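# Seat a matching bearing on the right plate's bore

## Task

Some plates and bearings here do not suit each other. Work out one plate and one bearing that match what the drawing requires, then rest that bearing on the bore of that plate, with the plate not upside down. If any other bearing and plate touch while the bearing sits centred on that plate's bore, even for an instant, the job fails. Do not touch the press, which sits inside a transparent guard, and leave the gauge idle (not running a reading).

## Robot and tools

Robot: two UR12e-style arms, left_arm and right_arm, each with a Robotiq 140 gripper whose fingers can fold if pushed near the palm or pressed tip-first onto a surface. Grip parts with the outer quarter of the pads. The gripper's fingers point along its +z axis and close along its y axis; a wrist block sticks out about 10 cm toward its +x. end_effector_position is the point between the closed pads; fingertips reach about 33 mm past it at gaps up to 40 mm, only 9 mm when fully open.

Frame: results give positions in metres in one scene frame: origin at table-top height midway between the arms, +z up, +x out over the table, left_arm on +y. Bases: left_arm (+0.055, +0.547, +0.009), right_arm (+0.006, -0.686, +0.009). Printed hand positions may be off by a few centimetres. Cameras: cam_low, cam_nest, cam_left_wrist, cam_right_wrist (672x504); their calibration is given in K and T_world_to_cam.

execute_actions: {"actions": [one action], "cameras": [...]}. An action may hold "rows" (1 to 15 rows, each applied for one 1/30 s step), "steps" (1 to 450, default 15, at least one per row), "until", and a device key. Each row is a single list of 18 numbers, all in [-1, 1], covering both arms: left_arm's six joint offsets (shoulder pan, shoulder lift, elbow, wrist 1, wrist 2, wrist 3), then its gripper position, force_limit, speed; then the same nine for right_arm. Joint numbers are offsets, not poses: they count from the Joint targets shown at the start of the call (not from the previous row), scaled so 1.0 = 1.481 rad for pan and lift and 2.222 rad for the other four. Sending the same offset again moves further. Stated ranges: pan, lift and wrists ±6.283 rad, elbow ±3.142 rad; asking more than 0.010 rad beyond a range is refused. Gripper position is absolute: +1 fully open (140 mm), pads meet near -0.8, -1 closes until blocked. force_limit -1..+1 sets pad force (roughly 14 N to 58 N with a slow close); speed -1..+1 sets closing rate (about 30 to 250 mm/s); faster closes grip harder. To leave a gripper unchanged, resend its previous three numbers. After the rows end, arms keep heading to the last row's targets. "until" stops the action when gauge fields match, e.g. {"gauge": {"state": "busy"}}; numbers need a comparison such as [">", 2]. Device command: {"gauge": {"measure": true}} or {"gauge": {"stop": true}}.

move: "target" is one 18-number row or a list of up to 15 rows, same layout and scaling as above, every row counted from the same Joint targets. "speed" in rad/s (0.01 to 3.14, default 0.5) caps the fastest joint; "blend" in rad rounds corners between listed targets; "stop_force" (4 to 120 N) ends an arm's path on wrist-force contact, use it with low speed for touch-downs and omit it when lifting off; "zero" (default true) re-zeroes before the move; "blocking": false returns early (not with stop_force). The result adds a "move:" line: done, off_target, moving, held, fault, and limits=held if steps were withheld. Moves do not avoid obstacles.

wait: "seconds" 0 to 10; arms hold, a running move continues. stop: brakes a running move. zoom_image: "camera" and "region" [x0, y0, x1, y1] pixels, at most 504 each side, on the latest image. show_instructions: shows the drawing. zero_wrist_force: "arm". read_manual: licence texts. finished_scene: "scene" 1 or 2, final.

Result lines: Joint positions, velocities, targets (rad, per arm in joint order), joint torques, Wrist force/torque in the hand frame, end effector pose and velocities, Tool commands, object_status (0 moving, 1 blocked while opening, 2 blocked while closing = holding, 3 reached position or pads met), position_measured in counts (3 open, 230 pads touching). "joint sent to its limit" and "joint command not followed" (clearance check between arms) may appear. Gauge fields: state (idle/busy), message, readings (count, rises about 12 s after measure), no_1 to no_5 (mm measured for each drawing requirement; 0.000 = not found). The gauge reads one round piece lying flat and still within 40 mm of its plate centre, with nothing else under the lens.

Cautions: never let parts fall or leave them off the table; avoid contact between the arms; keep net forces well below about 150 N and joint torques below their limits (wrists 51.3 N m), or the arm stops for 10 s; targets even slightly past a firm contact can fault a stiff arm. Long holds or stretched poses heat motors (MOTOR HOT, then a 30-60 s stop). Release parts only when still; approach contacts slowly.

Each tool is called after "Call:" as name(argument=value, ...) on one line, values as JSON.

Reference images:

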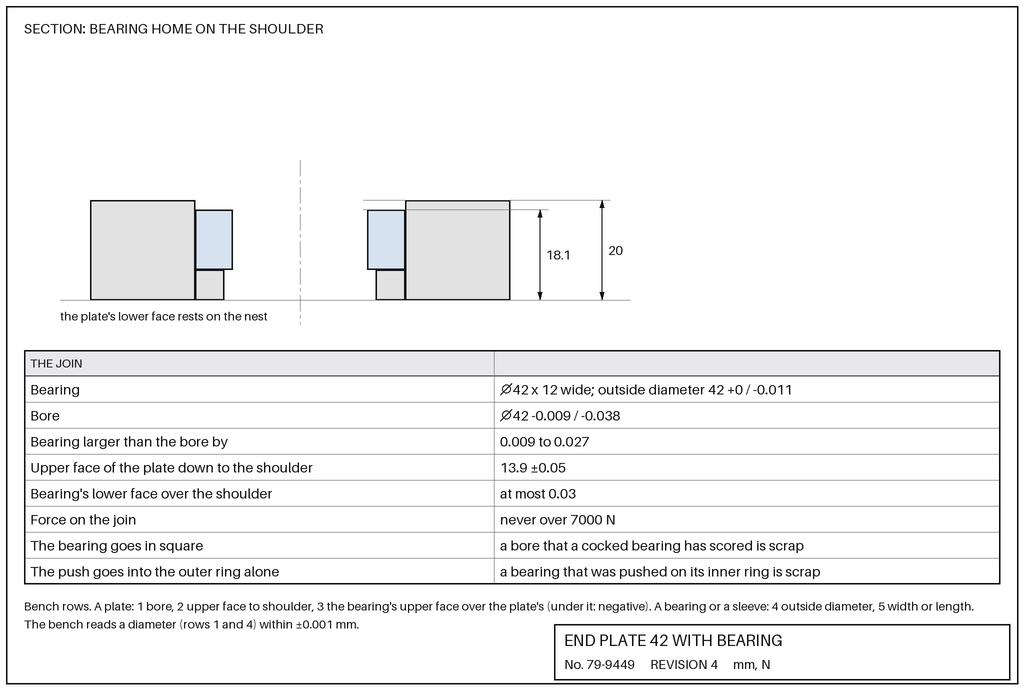

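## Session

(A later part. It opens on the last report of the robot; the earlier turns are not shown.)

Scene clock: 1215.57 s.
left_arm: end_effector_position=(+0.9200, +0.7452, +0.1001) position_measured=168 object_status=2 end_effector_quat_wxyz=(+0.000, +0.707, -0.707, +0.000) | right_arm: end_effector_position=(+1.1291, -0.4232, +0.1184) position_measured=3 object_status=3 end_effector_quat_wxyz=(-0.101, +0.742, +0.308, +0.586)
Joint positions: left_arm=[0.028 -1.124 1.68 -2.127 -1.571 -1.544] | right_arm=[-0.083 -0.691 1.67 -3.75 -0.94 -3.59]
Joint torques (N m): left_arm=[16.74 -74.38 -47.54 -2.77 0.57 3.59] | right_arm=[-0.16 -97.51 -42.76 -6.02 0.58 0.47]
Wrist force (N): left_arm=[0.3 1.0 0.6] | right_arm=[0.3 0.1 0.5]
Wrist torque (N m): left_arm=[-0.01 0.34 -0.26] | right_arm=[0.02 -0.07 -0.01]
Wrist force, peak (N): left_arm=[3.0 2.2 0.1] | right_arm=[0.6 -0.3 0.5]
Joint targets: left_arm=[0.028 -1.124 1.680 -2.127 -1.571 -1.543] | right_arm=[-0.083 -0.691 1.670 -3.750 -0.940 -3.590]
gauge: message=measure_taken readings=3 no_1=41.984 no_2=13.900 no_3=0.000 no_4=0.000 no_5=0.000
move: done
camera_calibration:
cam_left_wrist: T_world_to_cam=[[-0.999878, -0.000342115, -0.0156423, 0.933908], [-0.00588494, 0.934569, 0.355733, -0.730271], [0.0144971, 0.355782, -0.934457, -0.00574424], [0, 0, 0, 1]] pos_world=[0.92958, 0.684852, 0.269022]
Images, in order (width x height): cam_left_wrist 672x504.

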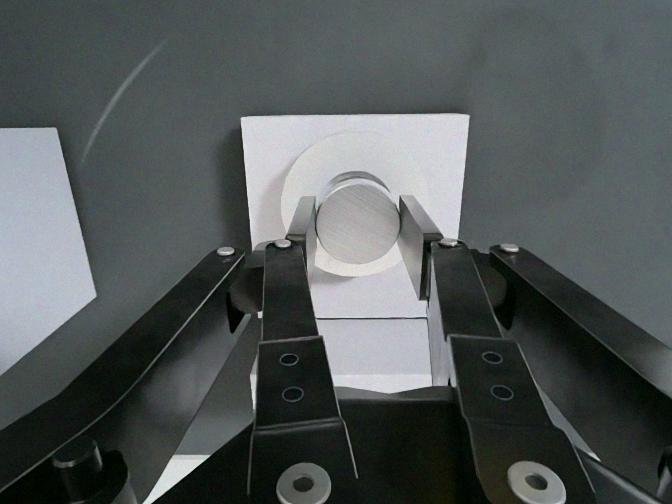

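Call:
move(target=[[0,0.0086,0.0045,-0.0100,0,0,-1,-0.6,-1,0,0,0,0,0,0,1,1,1],[0,0.0173,0.0087,-0.0199,0,0,-1,-0.6,-1,0,0,0,0,0,0,1,1,1]], speed=[0.03,0.01], stop_force=4, cameras=["cam_left_wrist"])

Call:
zoom_image(camera="cam_left_wrist", region=[290, 150, 420, 280])

Scene clock: 1235.30 s.
left_arm: end_effector_position=(+0.9199, +0.7453, +0.0781) position_measured=168 object_status=2 end_effector_quat_wxyz=(+0.000, +0.707, -0.707, +0.000) | right_arm: end_effector_position=(+1.1291, -0.4232, +0.1184) position_measured=3 object_status=3 end_effector_quat_wxyz=(-0.101, +0.742, +0.308, +0.586)
Joint positions: left_arm=[0.028 -1.104 1.695 -2.161 -1.571 -1.543] | right_arm=[-0.083 -0.691 1.67 -3.75 -0.94 -3.59]
Joint torques (N m): left_arm=[14.6 -101.7 -44.41 -3.17 0.75 3.54] | right_arm=[-0.53 -100.16 -44.65 -5.77 0.98 0.21]
Wrist force (N): left_arm=[0.0 -1.3 -0.5] | right_arm=[0.4 0.0 0.3]
Wrist torque (N m): left_arm=[0.00 0.30 -0.23] | right_arm=[-0.01 -0.09 -0.01]
Wrist force, peak (N): left_arm=[3.5 -3.8 -5.9] | right_arm=[0.5 -0.1 0.7]
Joint targets: left_arm=[0.028 -1.104 1.695 -2.161 -1.571 -1.543] | right_arm=[-0.083 -0.691 1.670 -3.750 -0.940 -3.590]
gauge: message=measure_taken readings=3 no_1=41.984 no_2=13.900 no_3=0.000 no_4=0.000 no_5=0.000
move: contact (left_arm); path passed 1 of 2 targets
camera_calibration:
cam_left_wrist: T_world_to_cam=[[-0.999885, -0.000425254, -0.0151394, 0.933603], [-0.00578372, 0.934568, 0.355737, -0.722632], [0.0139975, 0.355784, -0.934463, -0.0258753], [0, 0, 0, 1]] pos_world=[0.929678, 0.684952, 0.247022]
Images, in order (width x height): cam_left_wrist 672x504.

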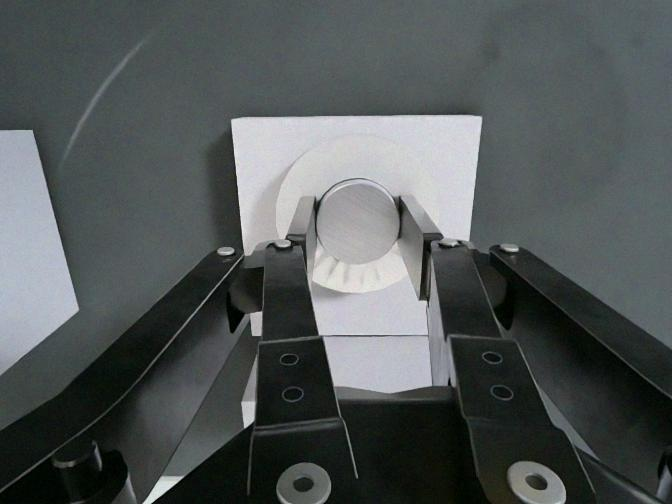

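Scaled by 3.877 from the camera's 672x504 image, which has a finer 960x720 frame.

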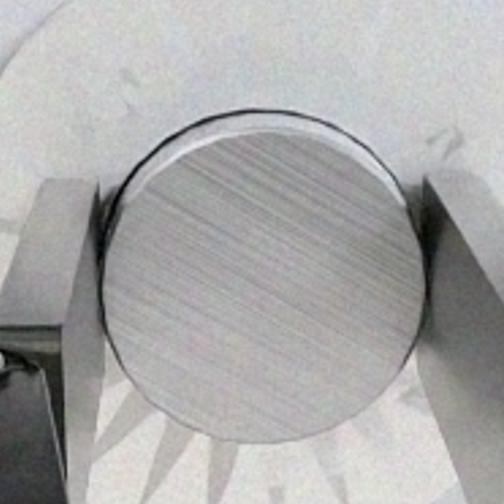

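Call:
move(target=[0,0,0,0,0,0,0.1,-0.6,-1,0,0,0,0,0,0,1,1,1], cameras=["cam_left_wrist"])

Call:
zoom_image(camera="cam_left_wrist", region=[290, 150, 420, 280])

Scene clock: 1254.83 s.
left_arm: end_effector_position=(+0.9199, +0.7453, +0.0781) position_measured=117 object_status=0 end_effector_quat_wxyz=(+0.000, +0.707, -0.707, +0.000) | right_arm: end_effector_position=(+1.1291, -0.4232, +0.1184) position_measured=3 object_status=3 end_effector_quat_wxyz=(-0.101, +0.742, +0.308, +0.586)
Joint positions: left_arm=[0.028 -1.104 1.695 -2.161 -1.571 -1.543] | right_arm=[-0.083 -0.691 1.67 -3.75 -0.94 -3.59]
Joint torques (N m): left_arm=[16.06 -100.96 -44.67 -5.52 0.69 3.62] | right_arm=[-2.76 -98.52 -43.62 -5.85 0.7 0.42]
Wrist force (N): left_arm=[0.5 0.8 0.4] | right_arm=[0.2 -0.2 0.2]
Wrist torque (N m): left_arm=[-0.03 0.29 -0.25] | right_arm=[-0.04 -0.05 -0.02]
Wrist force, peak (N): left_arm=[0.4 -1.8 0.9] | right_arm=[0.4 -0.2 0.7]
Joint targets: left_arm=[0.028 -1.104 1.695 -2.161 -1.571 -1.543] | right_arm=[-0.083 -0.691 1.670 -3.750 -0.940 -3.590]
gauge: message=measure_taken readings=3 no_1=41.984 no_2=13.900 no_3=0.000 no_4=0.000 no_5=0.000
move: done
camera_calibration:
cam_left_wrist: T_world_to_cam=[[-0.999884, -0.000389918, -0.0152329, 0.933602], [-0.00578397, 0.934568, 0.355737, -0.722667], [0.0140975, 0.355783, -0.934462, -0.0258747], [0, 0, 0, 1]] pos_world=[0.929678, 0.684952, 0.247122]
Images, in order (width x height): cam_left_wrist 672x504.

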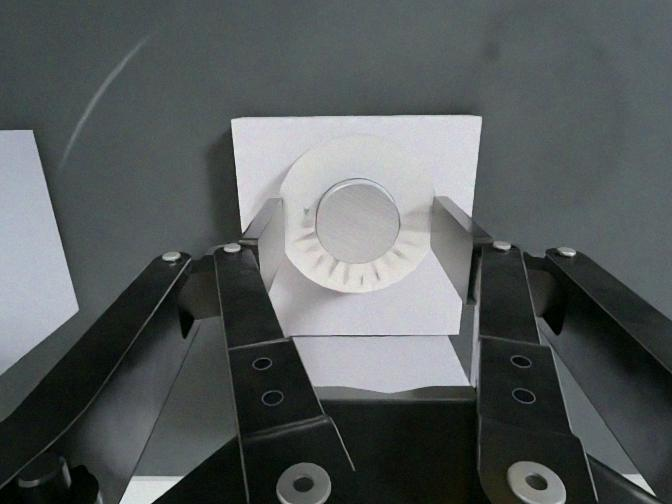

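Scaled by 3.877 from the camera's 672x504 image, which has a finer 960x720 frame.

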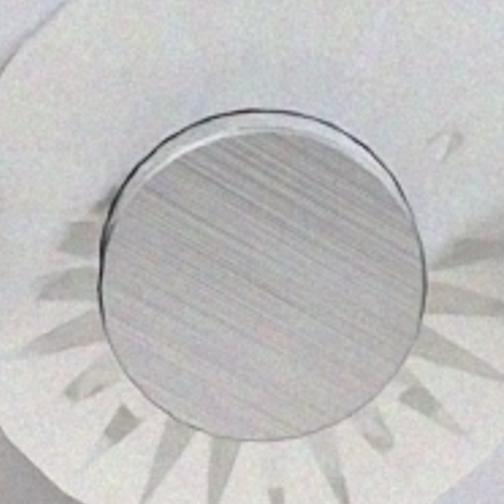

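Call:
move(target=[[0,-0.0196,-0.0108,0.0234,0,0,0.1,-0.6,-1,0,0,0,0,0,0,1,1,1],[-0.0669,-0.0396,0.0012,0.0248,0,-0.0445,0.1,-0.6,-1,0,0,0,0,0,0,1,1,1]], speed=[0.05,0.2], blend=[0.01,0], cameras=["cam_left_wrist","cam_low"])

Call:
zoom_image(camera="cam_left_wrist", region=[310, 270, 410, 370])

Call:
zoom_image(camera="cam_low", region=[625, 285, 672, 320])

Scene clock: 1272.13 s.
left_arm: end_effector_position=(+0.9202, +0.6600, +0.1205) position_measured=117 object_status=3 end_effector_quat_wxyz=(+0.000, +0.707, -0.707, +0.000) | right_arm: end_effector_position=(+1.1291, -0.4232, +0.1184) position_measured=3 object_status=3 end_effector_quat_wxyz=(-0.101, +0.742, +0.308, +0.586)
Joint positions: left_arm=[-0.071 -1.163 1.697 -2.106 -1.571 -1.642] | right_arm=[-0.083 -0.691 1.67 -3.75 -0.94 -3.59]
Joint torques (N m): left_arm=[-15.66 -98.85 -35.28 -2.93 0.83 -4.05] | right_arm=[0.16 -97.01 -43.89 -6.11 0.7 0.42]
Wrist force (N): left_arm=[0.5 0.4 -0.2] | right_arm=[0.1 0.1 0.4]
Wrist torque (N m): left_arm=[-0.17 0.29 -0.12] | right_arm=[0.01 -0.03 -0.02]
Wrist force, peak (N): left_arm=[2.5 0.7 -0.5] | right_arm=[0.4 0.1 0.7]
Joint targets: left_arm=[-0.071 -1.163 1.698 -2.106 -1.571 -1.642] | right_arm=[-0.083 -0.691 1.670 -3.750 -0.940 -3.590]
gauge: message=measure_taken readings=3 no_1=41.984 no_2=13.900 no_3=0.000 no_4=0.000 no_5=0.000
move: done
camera_calibration:
cam_left_wrist: T_world_to_cam=[[-0.999872, -0.000200996, -0.0160164, 0.934418], [-0.00588474, 0.934603, 0.355643, -0.657896], [0.0148975, 0.355692, -0.934484, 0.0433185], [0, 0, 0, 1]] pos_world=[0.929781, 0.599651, 0.289423]
Images, in order (width x height): cam_low 672x504, cam_left_wrist 672x504.

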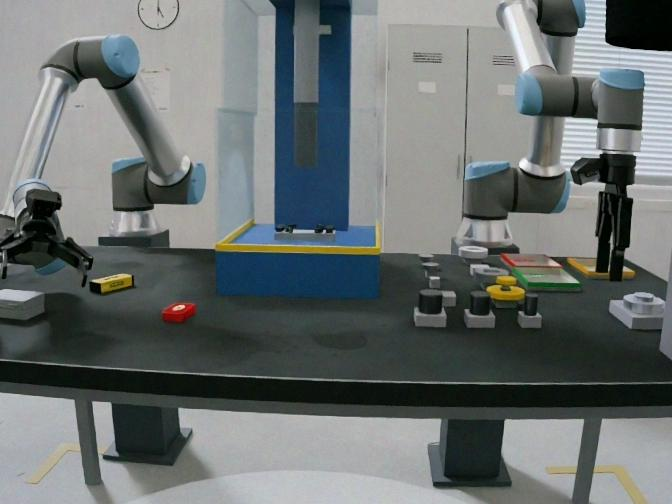

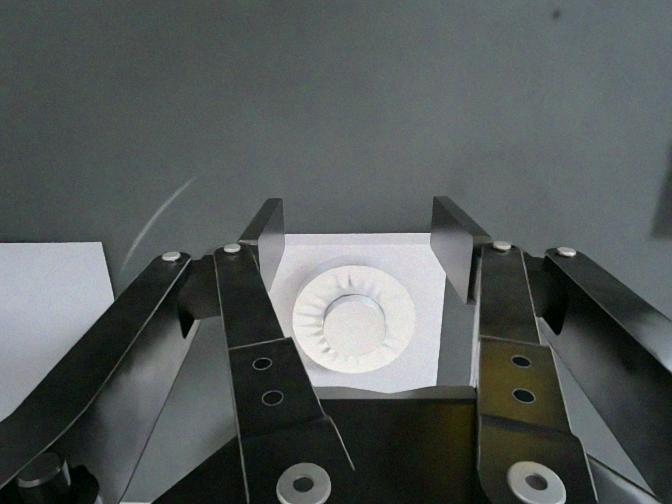

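Scaled by 5.040 from the camera's 672x504 image, which has a finer 960x720 frame.

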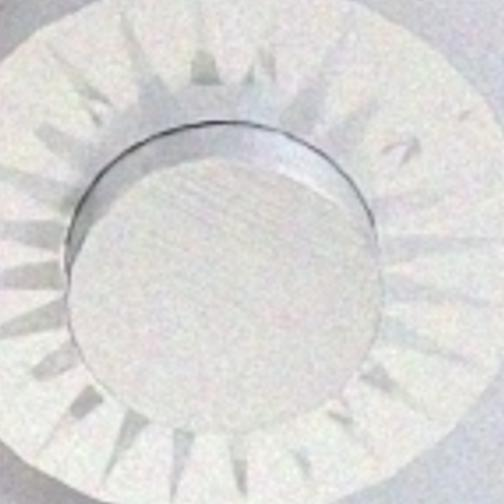

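Scaled by 10.723 from the camera's 672x504 image, which has a finer 960x720 frame.

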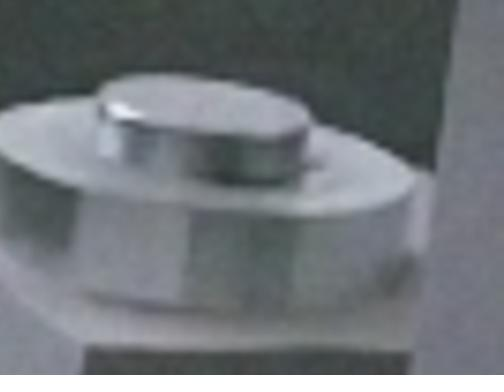

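Call:
move(target=[0.0682,-0.0608,0.0588,-0.0182,0,0.7526,0.1,-0.6,-1, 0,0,0,0,0,0,1,1,1], speed=0.7, cameras=["cam_left_wrist","cam_low"])

Call:
zoom_image(camera="cam_left_wrist", region=[310, 270, 410, 370])

Scene clock: 1305.63 s.
left_arm: end_effector_position=(+0.8406, +0.7446, +0.1203) position_measured=117 object_status=3 end_effector_quat_wxyz=(+0.000, +0.000, +1.000, +0.000) | right_arm: end_effector_position=(+1.1291, -0.4232, +0.1184) position_measured=3 object_status=3 end_effector_quat_wxyz=(-0.101, +0.742, +0.308, +0.586)
Joint positions: left_arm=[0.03 -1.253 1.828 -2.146 -1.571 0.03] | right_arm=[-0.083 -0.691 1.67 -3.75 -0.94 -3.59]
Joint torques (N m): left_arm=[16.25 -89.21 -33.91 -8.29 1.36 3.71] | right_arm=[-0.6 -97.55 -43.38 -6.07 0.78 0.27]
Wrist force (N): left_arm=[0.3 0.9 -0.2] | right_arm=[0.2 -0.1 0.4]
Wrist torque (N m): left_arm=[0.01 0.28 -0.21] | right_arm=[-0.02 -0.05 -0.02]
Wrist force, peak (N): left_arm=[1.0 1.2 0.0] | right_arm=[0.4 -0.3 0.7]
Joint targets: left_arm=[0.030 -1.253 1.828 -2.146 -1.571 0.030] | right_arm=[-0.083 -0.691 1.670 -3.750 -0.940 -3.590]
gauge: message=measure_taken readings=3 no_1=41.984 no_2=13.900 no_3=0.000 no_4=0.000 no_5=0.000
move: done
camera_calibration:
cam_left_wrist: T_world_to_cam=[[0.0000970015, 0.999873, -0.0159105, -0.730401], [0.93422, 0.00558464, 0.356654, -0.835999], [0.356698, -0.0148985, -0.934101, 0.00286946], [0, 0, 0, 1]] pos_world=[0.780054, 0.73502, 0.289222]
Images, in order (width x height): cam_low 672x504, cam_left_wrist 672x504.

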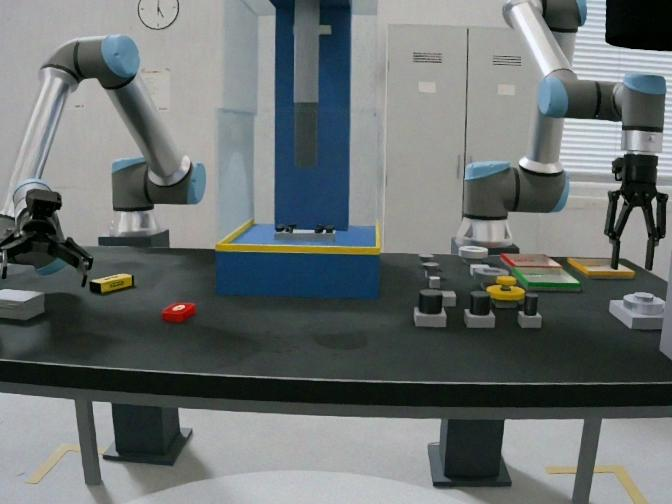

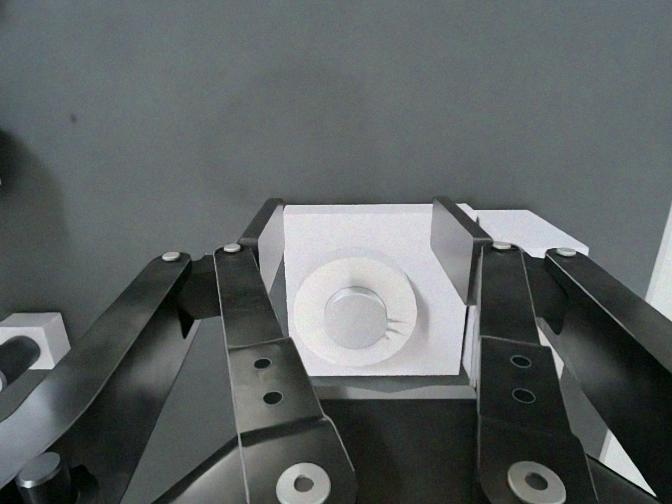

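Scaled by 5.040 from the camera's 672x504 image, which has a finer 960x720 frame.

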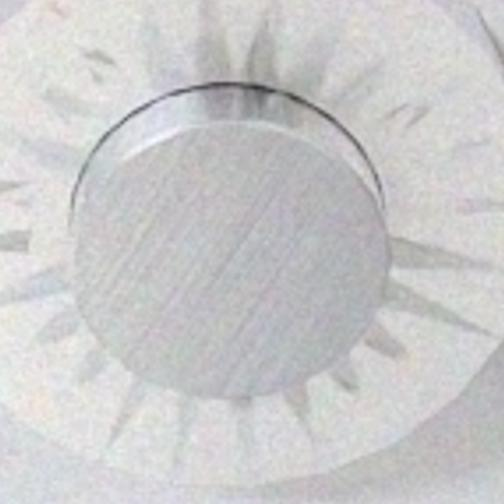

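Call:
finished_scene(scene=2)

The scene is finished: the task was done.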